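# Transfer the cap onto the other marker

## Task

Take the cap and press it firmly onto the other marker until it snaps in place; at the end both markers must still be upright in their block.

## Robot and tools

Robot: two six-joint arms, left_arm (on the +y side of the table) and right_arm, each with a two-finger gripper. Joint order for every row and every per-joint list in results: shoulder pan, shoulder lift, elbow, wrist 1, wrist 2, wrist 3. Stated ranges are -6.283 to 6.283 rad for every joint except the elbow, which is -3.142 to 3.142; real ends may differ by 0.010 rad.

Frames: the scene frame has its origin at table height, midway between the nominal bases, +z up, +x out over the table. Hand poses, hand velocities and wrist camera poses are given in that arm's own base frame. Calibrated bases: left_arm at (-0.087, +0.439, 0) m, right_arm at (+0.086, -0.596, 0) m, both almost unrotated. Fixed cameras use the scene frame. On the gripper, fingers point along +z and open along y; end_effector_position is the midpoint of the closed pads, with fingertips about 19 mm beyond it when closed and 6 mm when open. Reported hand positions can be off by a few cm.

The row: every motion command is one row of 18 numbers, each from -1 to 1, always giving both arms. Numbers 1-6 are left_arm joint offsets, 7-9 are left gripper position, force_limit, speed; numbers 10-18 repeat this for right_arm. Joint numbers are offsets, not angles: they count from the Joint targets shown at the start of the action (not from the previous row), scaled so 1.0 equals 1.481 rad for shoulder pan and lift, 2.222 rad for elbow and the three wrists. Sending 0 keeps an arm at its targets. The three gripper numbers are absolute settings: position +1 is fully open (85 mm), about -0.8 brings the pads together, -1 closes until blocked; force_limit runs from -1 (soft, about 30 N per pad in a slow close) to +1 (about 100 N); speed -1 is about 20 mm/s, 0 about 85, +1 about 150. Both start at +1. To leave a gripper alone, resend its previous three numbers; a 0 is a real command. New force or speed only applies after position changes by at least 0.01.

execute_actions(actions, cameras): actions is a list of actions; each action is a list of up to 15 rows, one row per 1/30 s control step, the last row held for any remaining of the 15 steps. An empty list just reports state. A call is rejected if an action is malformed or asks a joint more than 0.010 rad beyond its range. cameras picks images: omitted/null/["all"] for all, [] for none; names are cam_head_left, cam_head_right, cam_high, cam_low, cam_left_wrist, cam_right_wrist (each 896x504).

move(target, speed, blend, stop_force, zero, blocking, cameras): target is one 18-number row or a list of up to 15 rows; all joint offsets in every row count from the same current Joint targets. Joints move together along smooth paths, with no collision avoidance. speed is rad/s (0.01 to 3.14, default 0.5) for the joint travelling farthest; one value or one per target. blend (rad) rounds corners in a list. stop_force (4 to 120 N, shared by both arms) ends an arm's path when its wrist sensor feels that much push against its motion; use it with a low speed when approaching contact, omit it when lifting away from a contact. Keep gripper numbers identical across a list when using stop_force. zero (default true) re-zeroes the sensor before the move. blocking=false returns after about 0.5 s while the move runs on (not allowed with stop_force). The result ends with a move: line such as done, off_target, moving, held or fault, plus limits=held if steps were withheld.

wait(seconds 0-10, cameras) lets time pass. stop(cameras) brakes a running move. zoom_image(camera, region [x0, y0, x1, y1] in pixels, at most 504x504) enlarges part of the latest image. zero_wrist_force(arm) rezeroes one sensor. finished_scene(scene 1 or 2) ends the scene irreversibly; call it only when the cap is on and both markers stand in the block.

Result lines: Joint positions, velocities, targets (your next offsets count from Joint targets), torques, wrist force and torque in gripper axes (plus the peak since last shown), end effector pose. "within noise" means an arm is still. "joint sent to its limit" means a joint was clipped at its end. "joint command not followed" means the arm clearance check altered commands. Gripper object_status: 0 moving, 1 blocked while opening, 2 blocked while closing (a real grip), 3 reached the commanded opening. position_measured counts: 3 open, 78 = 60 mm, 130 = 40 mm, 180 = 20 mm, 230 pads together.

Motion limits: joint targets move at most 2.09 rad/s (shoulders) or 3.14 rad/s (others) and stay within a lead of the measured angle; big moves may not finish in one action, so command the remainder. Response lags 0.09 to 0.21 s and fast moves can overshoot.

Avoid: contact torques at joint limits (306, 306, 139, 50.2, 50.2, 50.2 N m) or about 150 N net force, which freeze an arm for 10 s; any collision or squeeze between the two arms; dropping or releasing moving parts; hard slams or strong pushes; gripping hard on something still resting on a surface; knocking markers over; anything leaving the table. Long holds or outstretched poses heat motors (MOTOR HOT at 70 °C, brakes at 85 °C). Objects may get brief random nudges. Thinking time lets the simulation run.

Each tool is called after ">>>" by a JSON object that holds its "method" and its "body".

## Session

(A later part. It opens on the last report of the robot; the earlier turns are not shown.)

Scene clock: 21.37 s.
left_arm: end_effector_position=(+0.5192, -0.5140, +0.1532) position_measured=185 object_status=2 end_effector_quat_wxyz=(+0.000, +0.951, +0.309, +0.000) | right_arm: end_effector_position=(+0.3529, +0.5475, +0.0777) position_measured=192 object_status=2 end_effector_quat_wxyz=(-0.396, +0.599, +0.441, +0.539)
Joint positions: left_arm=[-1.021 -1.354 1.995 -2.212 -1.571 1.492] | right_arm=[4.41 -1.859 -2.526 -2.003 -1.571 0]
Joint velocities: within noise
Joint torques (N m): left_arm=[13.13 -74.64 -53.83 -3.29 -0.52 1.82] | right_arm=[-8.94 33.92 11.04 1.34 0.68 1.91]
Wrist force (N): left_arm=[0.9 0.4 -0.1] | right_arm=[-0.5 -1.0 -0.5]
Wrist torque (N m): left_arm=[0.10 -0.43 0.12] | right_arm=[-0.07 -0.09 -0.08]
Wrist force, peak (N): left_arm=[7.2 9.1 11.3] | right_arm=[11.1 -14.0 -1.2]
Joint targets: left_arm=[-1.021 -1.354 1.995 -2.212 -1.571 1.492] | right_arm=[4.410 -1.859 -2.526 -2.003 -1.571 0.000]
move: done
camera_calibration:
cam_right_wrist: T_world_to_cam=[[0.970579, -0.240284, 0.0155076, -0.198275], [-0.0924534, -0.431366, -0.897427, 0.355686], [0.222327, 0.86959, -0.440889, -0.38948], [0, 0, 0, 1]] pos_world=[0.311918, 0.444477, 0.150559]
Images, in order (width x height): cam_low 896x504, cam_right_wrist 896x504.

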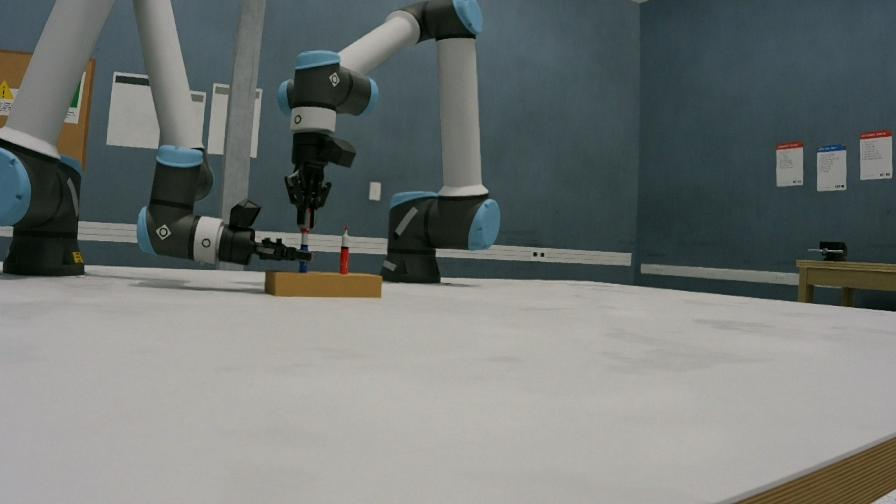

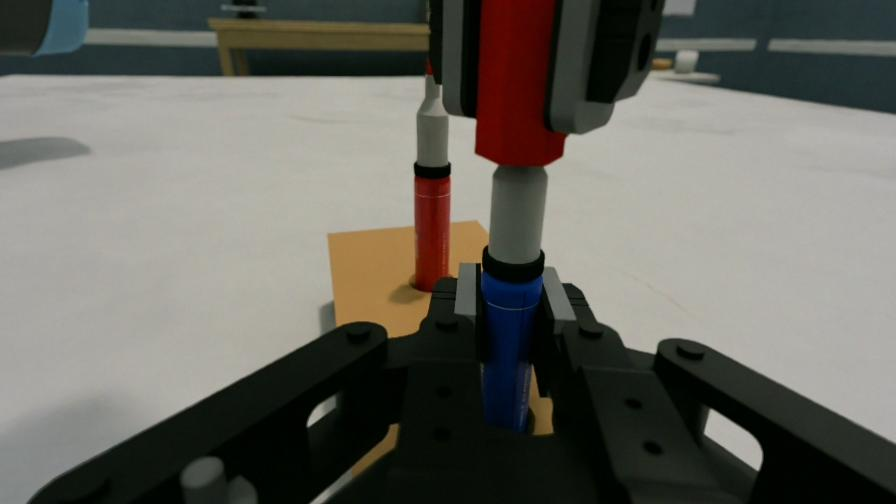

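>>> {"method": "move", "body": {"target": [[0,-0.03172,-0.01839,0.03953,0,0,-1,-0.4,-1,0,0,0,0,0,0,0.2,-0.4,-1],[0.04817,-0.08889,0.02584,0.03341,0,0.03209,-1,-0.4,-1,0,0.0729,-0.0653,0.0167,0,0,0.2,-0.4,-1]], "cameras": ["cam_low","cam_right_wrist","cam_left_wrist"], "speed": [0.07,0.12]}}

>>> {"method": "zoom_image", "body": {"camera": "cam_low", "region": [290, 170, 380, 280]}}

>>> {"method": "zoom_image", "body": {"camera": "cam_right_wrist", "region": [360, 30, 560, 250]}}

Scene clock: 25.80 s.
left_arm: end_effector_position=(+0.5222, -0.4306, +0.2002) position_measured=185 object_status=2 end_effector_quat_wxyz=(+0.000, +0.951, +0.309, +0.000) | right_arm: end_effector_position=(+0.3278, +0.4670, +0.0867) position_measured=104 object_status=3 end_effector_quat_wxyz=(-0.396, +0.599, +0.441, +0.539)
Joint positions: left_arm=[-0.95 -1.485 2.052 -2.137 -1.571 1.564] | right_arm=[4.41 -1.752 -2.671 -1.966 -1.571 0]
Joint velocities: within noise
Joint torques (N m): left_arm=[17.87 -60.56 -30.19 -6.8 -0.01 2.25] | right_arm=[-5.89 36.99 9.46 5.88 -2.48 1.48]
Wrist force (N): left_arm=[0.8 -0.1 0.7] | right_arm=[-0.6 -1.0 -0.5]
Wrist torque (N m): left_arm=[0.02 -0.41 0.13] | right_arm=[-0.04 -0.04 -0.08]
Wrist force, peak (N): left_arm=[1.7 -1.0 0.3] | right_arm=[-0.5 -1.3 -0.7]
Joint targets: left_arm=[-0.950 -1.486 2.053 -2.138 -1.571 1.564] | right_arm=[4.410 -1.751 -2.671 -1.966 -1.571 0.000]
move: done
camera_calibration:
cam_left_wrist: T_world_to_cam=[[0.589989, -0.806485, 0.0386676, -0.656334], [-0.768234, -0.54598, 0.334249, 0.119952], [-0.248455, -0.226909, -0.941691, 0.349792], [0, 0, 0, 1]] pos_world=[0.566288, -0.384461, 0.314681]
cam_right_wrist: T_world_to_cam=[[0.970579, -0.240284, 0.0155076, -0.19342], [-0.0924534, -0.431366, -0.897427, 0.326674], [0.222327, 0.86959, -0.440889, -0.309843], [0, 0, 0, 1]] pos_world=[0.286818, 0.363877, 0.159559]
Images, in order (width x height): cam_low 896x504, cam_left_wrist 896x504, cam_right_wrist 896x504.

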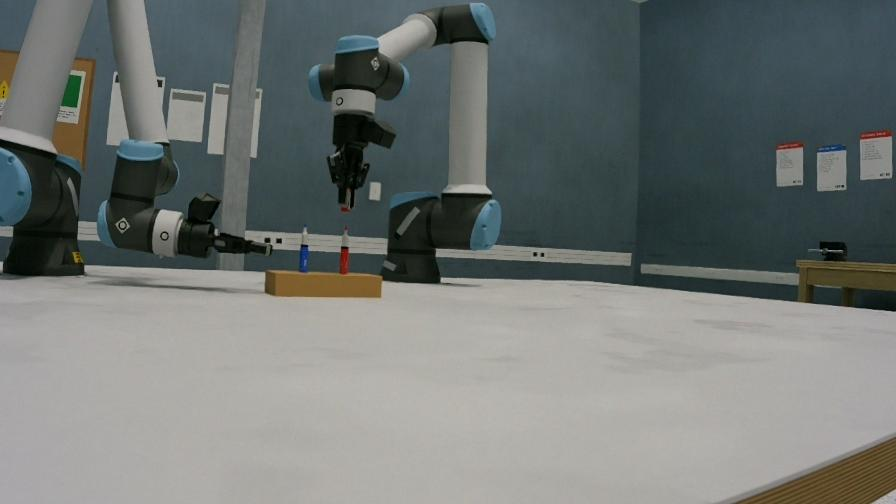

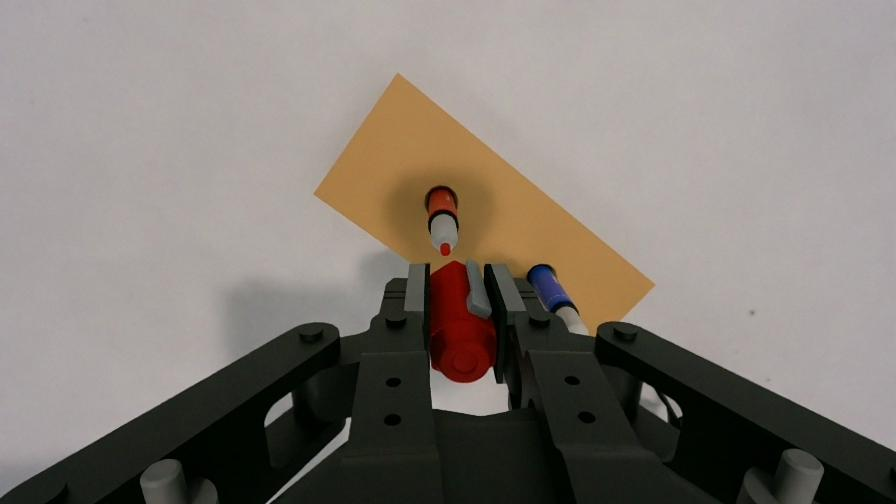

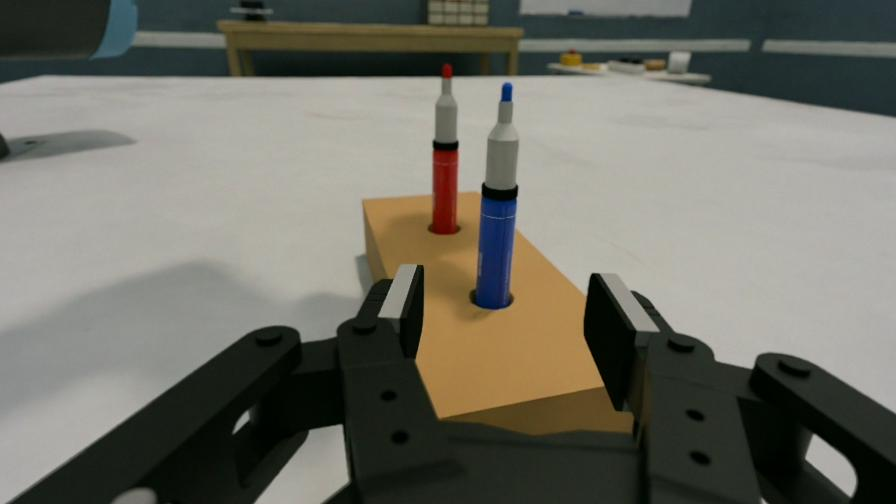

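Scaled by 4.582 from the camera's 896x504 image, which has a finer 1280x720 frame.

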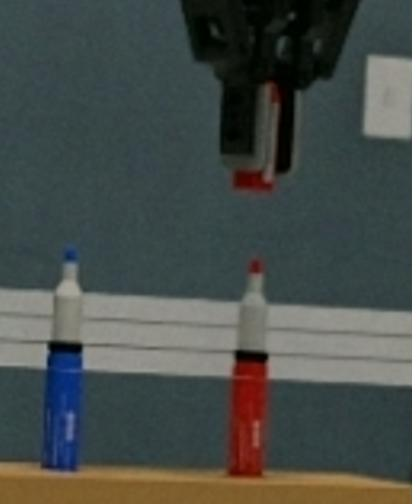

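Scaled by 2.291 from the camera's 896x504 image, which has a finer 1280x720 frame.

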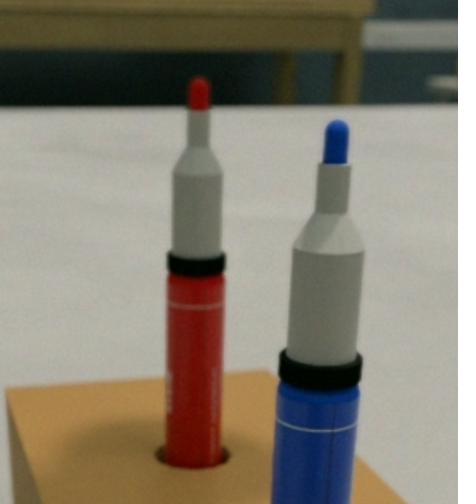

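>>> {"method": "move", "body": {"target": [0.00243,0.01164,0.01022,-0.01797,0,0.00162,-1,-0.4,-1,0,0,0,0,0,0,0.2,-0.4,-1], "cameras": ["cam_low","cam_right_wrist"], "speed": 0.06}}

>>> {"method": "zoom_image", "body": {"camera": "cam_low", "region": [290, 170, 380, 280]}}

>>> {"method": "zoom_image", "body": {"camera": "cam_right_wrist", "region": [360, 0, 560, 250]}}

Scene clock: 27.47 s.
left_arm: end_effector_position=(+0.5225, -0.4269, +0.1804) position_measured=185 object_status=2 end_effector_quat_wxyz=(+0.000, +0.951, +0.309, +0.000) | right_arm: end_effector_position=(+0.3277, +0.4668, +0.0867) position_measured=104 object_status=3 end_effector_quat_wxyz=(-0.396, +0.599, +0.441, +0.539)
Joint positions: left_arm=[-0.946 -1.469 2.075 -2.177 -1.571 1.567] | right_arm=[4.41 -1.751 -2.671 -1.966 -1.571 0]
Joint velocities: within noise
Joint torques (N m): left_arm=[17.41 -27.14 -30.08 -7.1 0.03 2.14] | right_arm=[-2.13 37.55 10.35 5.14 -2.66 1.8]
Wrist force (N): left_arm=[0.7 0.0 0.3] | right_arm=[0.1 -0.9 -0.3]
Wrist torque (N m): left_arm=[0.02 -0.40 0.12] | right_arm=[-0.03 -0.15 -0.08]
Wrist force, peak (N): left_arm=[1.5 0.1 0.4] | right_arm=[-0.6 -1.1 -0.7]
Joint targets: left_arm=[-0.946 -1.468 2.075 -2.177 -1.571 1.567] | right_arm=[4.410 -1.751 -2.671 -1.966 -1.571 0.000]
move: done
camera_calibration:
cam_right_wrist: T_world_to_cam=[[0.970579, -0.240284, 0.0155076, -0.193347], [-0.0924534, -0.431366, -0.897427, 0.326622], [0.222327, 0.86959, -0.440889, -0.309734], [0, 0, 0, 1]] pos_world=[0.286718, 0.363777, 0.159559]
Images, in order (width x height): cam_low 896x504, cam_right_wrist 896x504.

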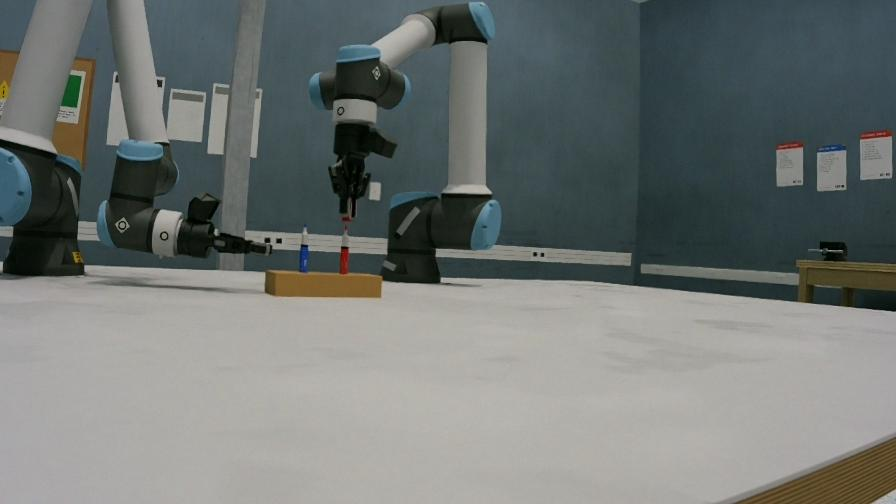

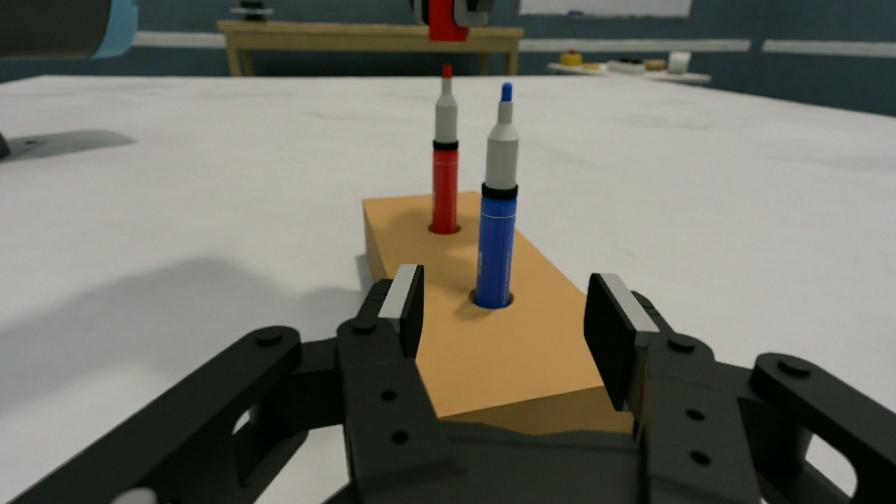

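Scaled by 4.582 from the camera's 896x504 image, which has a finer 1280x720 frame.

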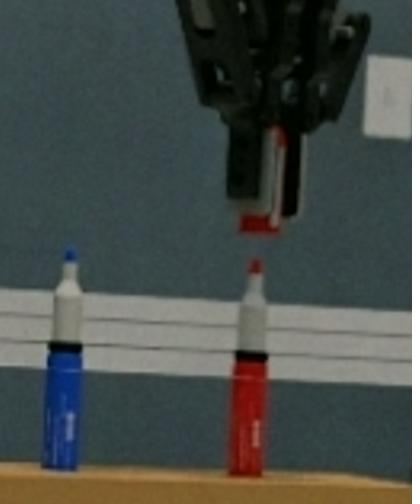

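Scaled by 2.016 from the camera's 896x504 image, which has a finer 1280x720 frame.

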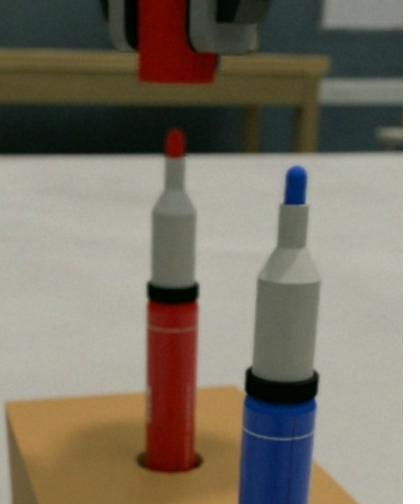

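>>> {"method": "move", "body": {"target": [0,0.03814,0.01887,-0.04429,0,0,-1,-0.4,-1,0,0,0,0,0,0,0.2,-0.4,-1], "cameras": ["cam_low","cam_right_wrist"], "speed": 0.06, "stop_force": 10}}

>>> {"method": "zoom_image", "body": {"camera": "cam_right_wrist", "region": [360, 0, 560, 250]}}

Scene clock: 30.43 s.
left_arm: end_effector_position=(+0.5225, -0.4268, +0.1312) position_measured=185 object_status=2 end_effector_quat_wxyz=(+0.000, +0.951, +0.309, +0.000) | right_arm: end_effector_position=(+0.3277, +0.4668, +0.0867) position_measured=104 object_status=3 end_effector_quat_wxyz=(-0.396, +0.599, +0.441, +0.539)
Joint positions: left_arm=[-0.946 -1.412 2.117 -2.276 -1.571 1.567] | right_arm=[4.41 -1.751 -2.671 -1.966 -1.571 0]
Joint velocities: within noise
Joint torques (N m): left_arm=[17.44 -32.75 -26.18 -6.34 0.55 2.18] | right_arm=[2.34 37.24 15.11 3.27 -2.37 1.5]
Wrist force (N): left_arm=[0.6 0.2 -1.7] | right_arm=[-0.6 -0.7 -0.2]
Wrist torque (N m): left_arm=[0.05 -0.45 0.13] | right_arm=[0.00 -0.03 -0.08]
Wrist force, peak (N): left_arm=[1.3 -0.2 -2.5] | right_arm=[-0.5 -1.3 -0.8]
Joint targets: left_arm=[-0.946 -1.412 2.117 -2.276 -1.571 1.567] | right_arm=[4.410 -1.751 -2.671 -1.966 -1.571 0.000]
move: done
camera_calibration:
cam_right_wrist: T_world_to_cam=[[0.970579, -0.240284, 0.0155076, -0.193347], [-0.0924534, -0.431366, -0.897427, 0.326622], [0.222327, 0.86959, -0.440889, -0.309734], [0, 0, 0, 1]] pos_world=[0.286718, 0.363777, 0.159559]
Images, in order (width x height): cam_low 896x504, cam_right_wrist 896x504.

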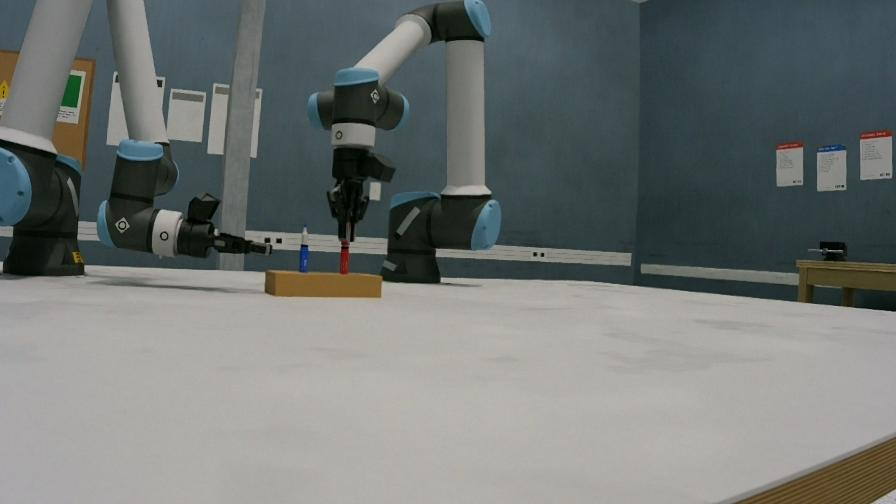

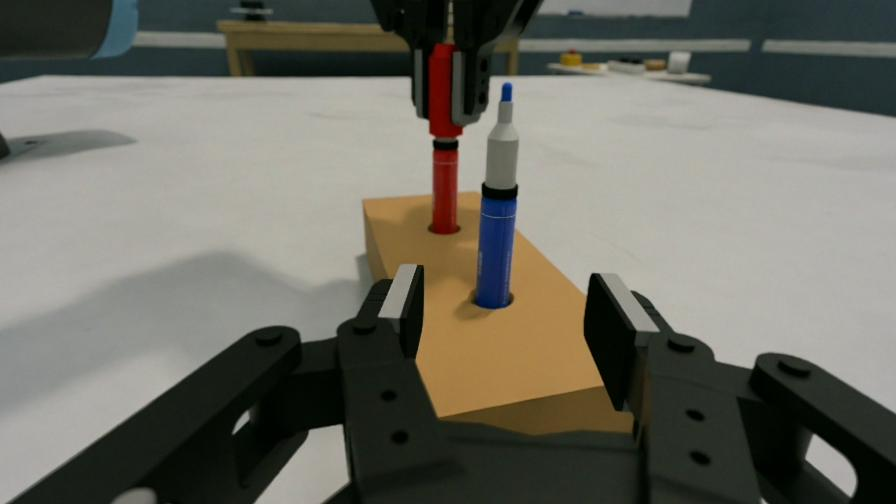

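Scaled by 2.016 from the camera's 896x504 image, which has a finer 1280x720 frame.

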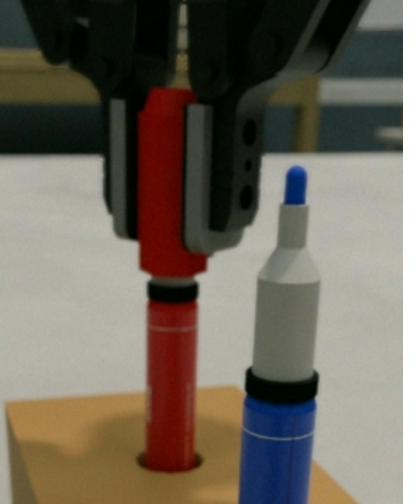

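>>> {"method": "move", "body": {"target": [0,0.006,0.0024,-0.0064,0,0,-1,-0.4,-1,0,0,0,0,0,0,0.2,-0.4,-1], "cameras": ["cam_low","cam_right_wrist"], "speed": 0.01, "stop_force": 36}}

>>> {"method": "zoom_image", "body": {"camera": "cam_right_wrist", "region": [360, 0, 560, 250]}}

>>> {"method": "zoom_image", "body": {"camera": "cam_low", "region": [280, 210, 370, 290]}}

Scene clock: 33.20 s.
left_arm: end_effector_position=(+0.5226, -0.4270, +0.1267) position_measured=185 object_status=2 end_effector_quat_wxyz=(+0.000, +0.951, +0.309, +0.000) | right_arm: end_effector_position=(+0.3277, +0.4668, +0.0867) position_measured=104 object_status=3 end_effector_quat_wxyz=(-0.396, +0.599, +0.441, +0.539)
Joint positions: left_arm=[-0.946 -1.406 2.121 -2.285 -1.571 1.567] | right_arm=[4.41 -1.751 -2.671 -1.966 -1.571 0]
Joint velocities: within noise
Joint torques (N m): left_arm=[13.98 -41.74 -29.2 1.54 0.69 2.03] | right_arm=[4.65 37.37 18.49 1.61 -2.34 1.59]
Wrist force (N): left_arm=[1.2 -1.4 -40.2] | right_arm=[-0.2 -0.9 -0.5]
Wrist torque (N m): left_arm=[0.05 -0.62 0.12] | right_arm=[-0.03 -0.11 -0.08]
Wrist force, peak (N): left_arm=[0.6 -1.1 -43.3] | right_arm=[-0.4 -0.8 -1.2]
Joint targets: left_arm=[-0.946 -1.406 2.121 -2.285 -1.571 1.567] | right_arm=[4.410 -1.751 -2.671 -1.966 -1.571 0.000]
move: contact (left_arm)
camera_calibration:
cam_right_wrist: T_world_to_cam=[[0.970579, -0.240284, 0.0155076, -0.193347], [-0.0924534, -0.431366, -0.897427, 0.326622], [0.222327, 0.86959, -0.440889, -0.309734], [0, 0, 0, 1]] pos_world=[0.286718, 0.363777, 0.159559]
Images, in order (width x height): cam_low 896x504, cam_right_wrist 896x504.

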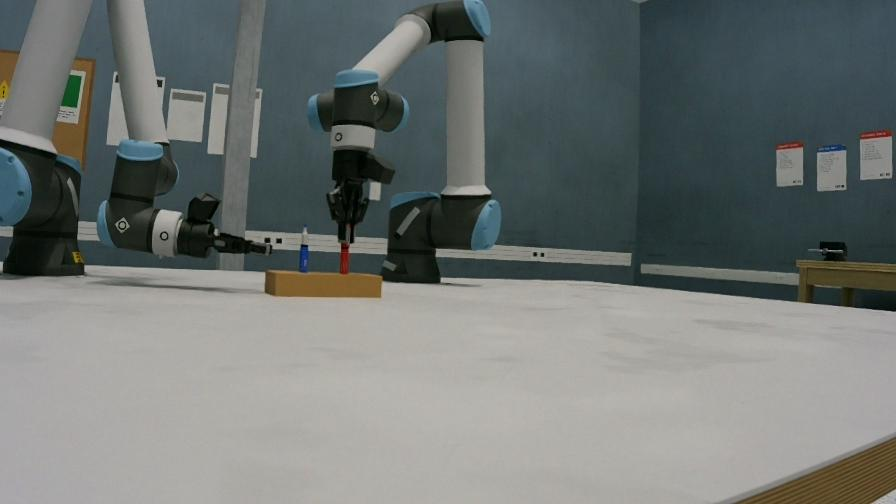

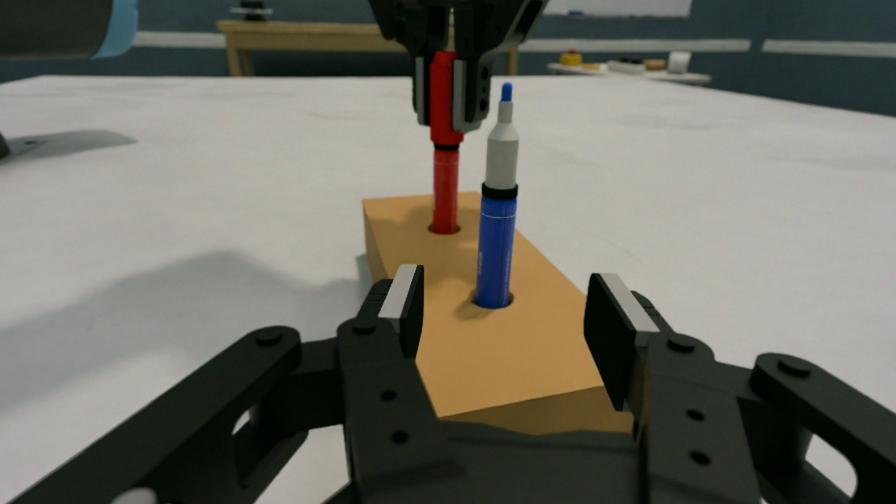

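Scaled by 2.016 from the camera's 896x504 image, which has a finer 1280x720 frame.

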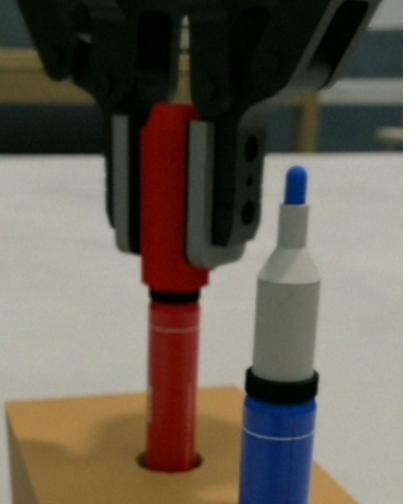

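Scaled by 5.600 from the camera's 896x504 image, which has a finer 1280x720 frame.

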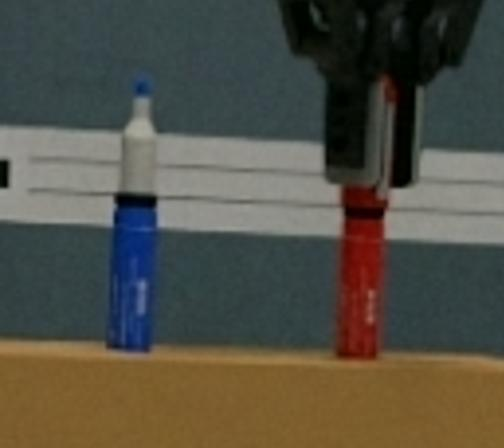

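>>> {"method": "move", "body": {"target": [0,-0.0009,-0.00035,0.00095,0,0,-1,-0.4,-1,0,0,0,0,0,0,0.2,-0.4,-1], "cameras": [], "speed": 0.02}}

>>> {"method": "move", "body": {"target": [0,0,0,0,0,0,0.1,-0.4,-1,0,0,0,0,0,0,0.2,-0.4,-1], "cameras": []}}

>>> {"method": "move", "body": {"target": [0,-0.0445,-0.0213,0.0511,0,0,0.1,-0.4,-1,0,0,0,0,0,0,0.2,-0.4,-1], "cameras": ["cam_low","cam_right_wrist","cam_left_wrist"], "speed": 0.15}}

>>> {"method": "zoom_image", "body": {"camera": "cam_low", "region": [280, 210, 370, 290]}}

Scene clock: 34.27 s.
left_arm: end_effector_position=(+0.5226, -0.4270, +0.1276) position_measured=185 object_status=2 end_effector_quat_wxyz=(+0.000, +0.951, +0.309, +0.000) | right_arm: end_effector_position=(+0.3277, +0.4668, +0.0867) position_measured=104 object_status=3 end_effector_quat_wxyz=(-0.396, +0.599, +0.441, +0.539)
Joint positions: left_arm=[-0.946 -1.407 2.12 -2.283 -1.571 1.567] | right_arm=[4.41 -1.751 -2.671 -1.966 -1.571 0]
Joint velocities: within noise
Joint torques (N m): left_arm=[13.57 -58.97 -43.26 -1.25 0.94 1.8] | right_arm=[5.59 33.79 20.44 0.61 -2.21 1.51]
Wrist force (N): left_arm=[1.0 -0.6 -16.4] | right_arm=[-0.2 -0.8 -0.9]
Wrist torque (N m): left_arm=[0.00 -0.55 0.12] | right_arm=[-0.02 -0.10 -0.08]
Wrist force, peak (N): left_arm=[1.1 -1.7 -40.4] | right_arm=[-0.4 -1.2 -1.0]
Joint targets: left_arm=[-0.946 -1.407 2.120 -2.283 -1.571 1.567] | right_arm=[4.410 -1.751 -2.671 -1.966 -1.571 0.000]
move: done
No camera images: "cameras" was empty.

Scene clock: 35.83 s.
left_arm: end_effector_position=(+0.5226, -0.4270, +0.1278) position_measured=117 object_status=0 end_effector_quat_wxyz=(+0.000, +0.951, +0.309, +0.000) | right_arm: end_effector_position=(+0.3277, +0.4668, +0.0867) position_measured=104 object_status=3 end_effector_quat_wxyz=(-0.396, +0.599, +0.441, +0.539)
Joint positions: left_arm=[-0.946 -1.407 2.12 -2.283 -1.571 1.567] | right_arm=[4.41 -1.751 -2.671 -1.966 -1.571 0]
Joint velocities: within noise
Joint torques (N m): left_arm=[14.41 -62.7 -51.25 -6.11 0.69 2.08] | right_arm=[6.19 34.52 21.11 -0.16 -2.02 1.49]
Wrist force (N): left_arm=[1.3 -0.2 0.7] | right_arm=[-0.4 -0.7 -0.5]
Wrist torque (N m): left_arm=[0.00 -0.52 0.12] | right_arm=[0.00 -0.08 -0.08]
Wrist force, peak (N): left_arm=[0.6 -0.3 -15.6] | right_arm=[-0.7 -1.0 -0.9]
Joint targets: left_arm=[-0.946 -1.407 2.120 -2.283 -1.571 1.567] | right_arm=[4.410 -1.751 -2.671 -1.966 -1.571 0.000]
move: done
No camera images: "cameras" was empty.

Scene clock: 37.10 s.
left_arm: end_effector_position=(+0.5222, -0.4265, +0.1841) position_measured=117 object_status=3 end_effector_quat_wxyz=(+0.000, +0.951, +0.309, +0.000) | right_arm: end_effector_position=(+0.3277, +0.4668, +0.0867) position_measured=104 object_status=3 end_effector_quat_wxyz=(-0.396, +0.599, +0.441, +0.539)
Joint positions: left_arm=[-0.946 -1.473 2.073 -2.17 -1.571 1.567] | right_arm=[4.41 -1.751 -2.671 -1.966 -1.571 0]
Joint velocities: within noise
Joint torques (N m): left_arm=[14.45 -66.45 -57.14 -2.6 0.83 1.68] | right_arm=[9.23 35.78 21.55 -1.07 -2.27 1.56]
Wrist force (N): left_arm=[0.9 0.1 -0.3] | right_arm=[-0.2 -0.9 -0.4]
Wrist torque (N m): left_arm=[0.03 -0.43 0.13] | right_arm=[-0.04 -0.10 -0.08]
Wrist force, peak (N): left_arm=[0.9 -0.6 1.1] | right_arm=[-0.6 -1.0 -0.8]
Joint targets: left_arm=[-0.946 -1.473 2.073 -2.170 -1.571 1.567] | right_arm=[4.410 -1.751 -2.671 -1.966 -1.571 0.000]
move: done
camera_calibration:
cam_left_wrist: T_world_to_cam=[[0.589989, -0.806485, 0.0386676, -0.652324], [-0.768234, -0.54598, 0.334249, 0.127627], [-0.248455, -0.226909, -0.941691, 0.335583], [0, 0, 0, 1]] pos_world=[0.566288, -0.380261, 0.298581]
cam_right_wrist: T_world_to_cam=[[0.970579, -0.240284, 0.0155076, -0.193347], [-0.0924534, -0.431366, -0.897427, 0.326622], [0.222327, 0.86959, -0.440889, -0.309734], [0, 0, 0, 1]] pos_world=[0.286718, 0.363777, 0.159559]
Images, in order (width x height): cam_low 896x504, cam_left_wrist 896x504, cam_right_wrist 896x504.

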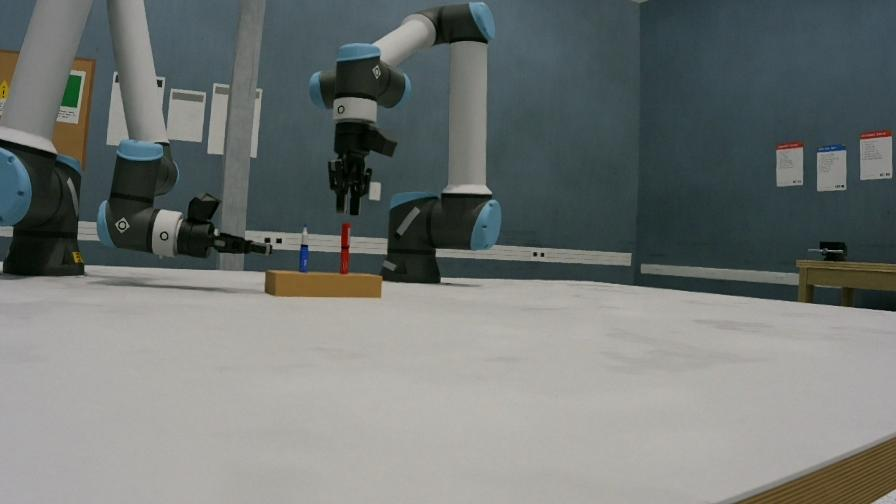

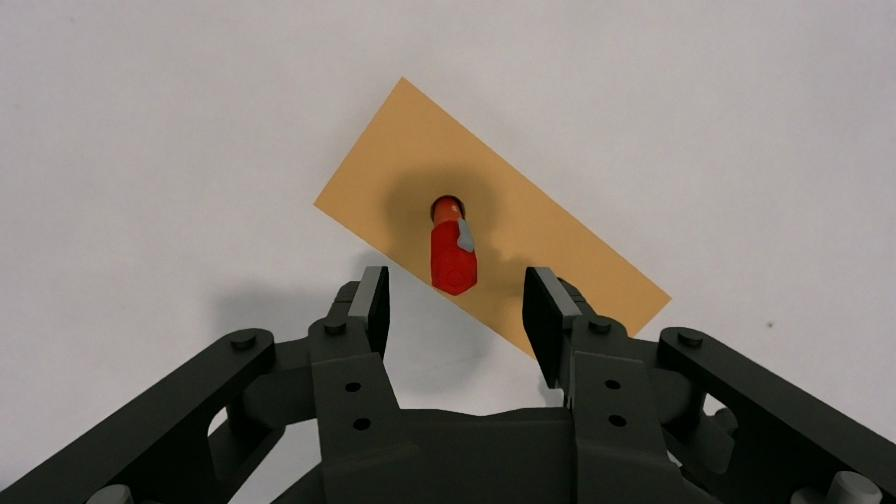

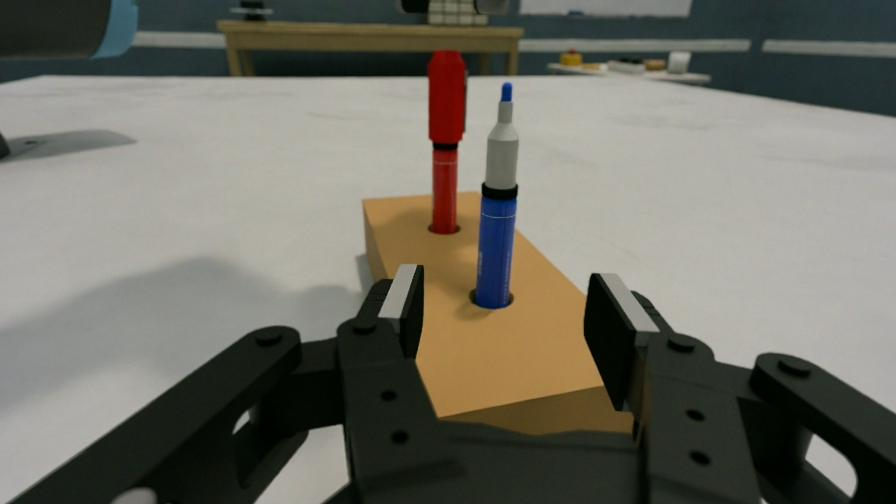

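Scaled by 5.600 from the camera's 896x504 image, which has a finer 1280x720 frame.

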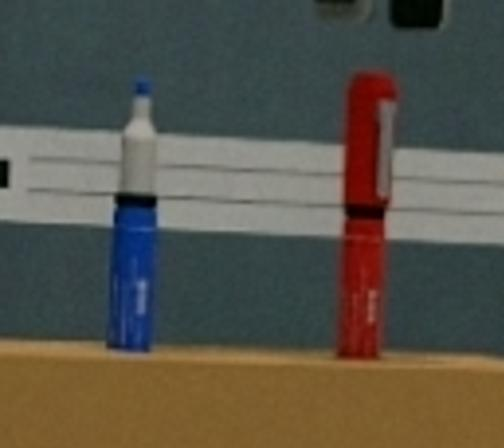

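>>> {"method": "finished_scene", "body": {"scene": 2}}

The scene is finished: the task was done.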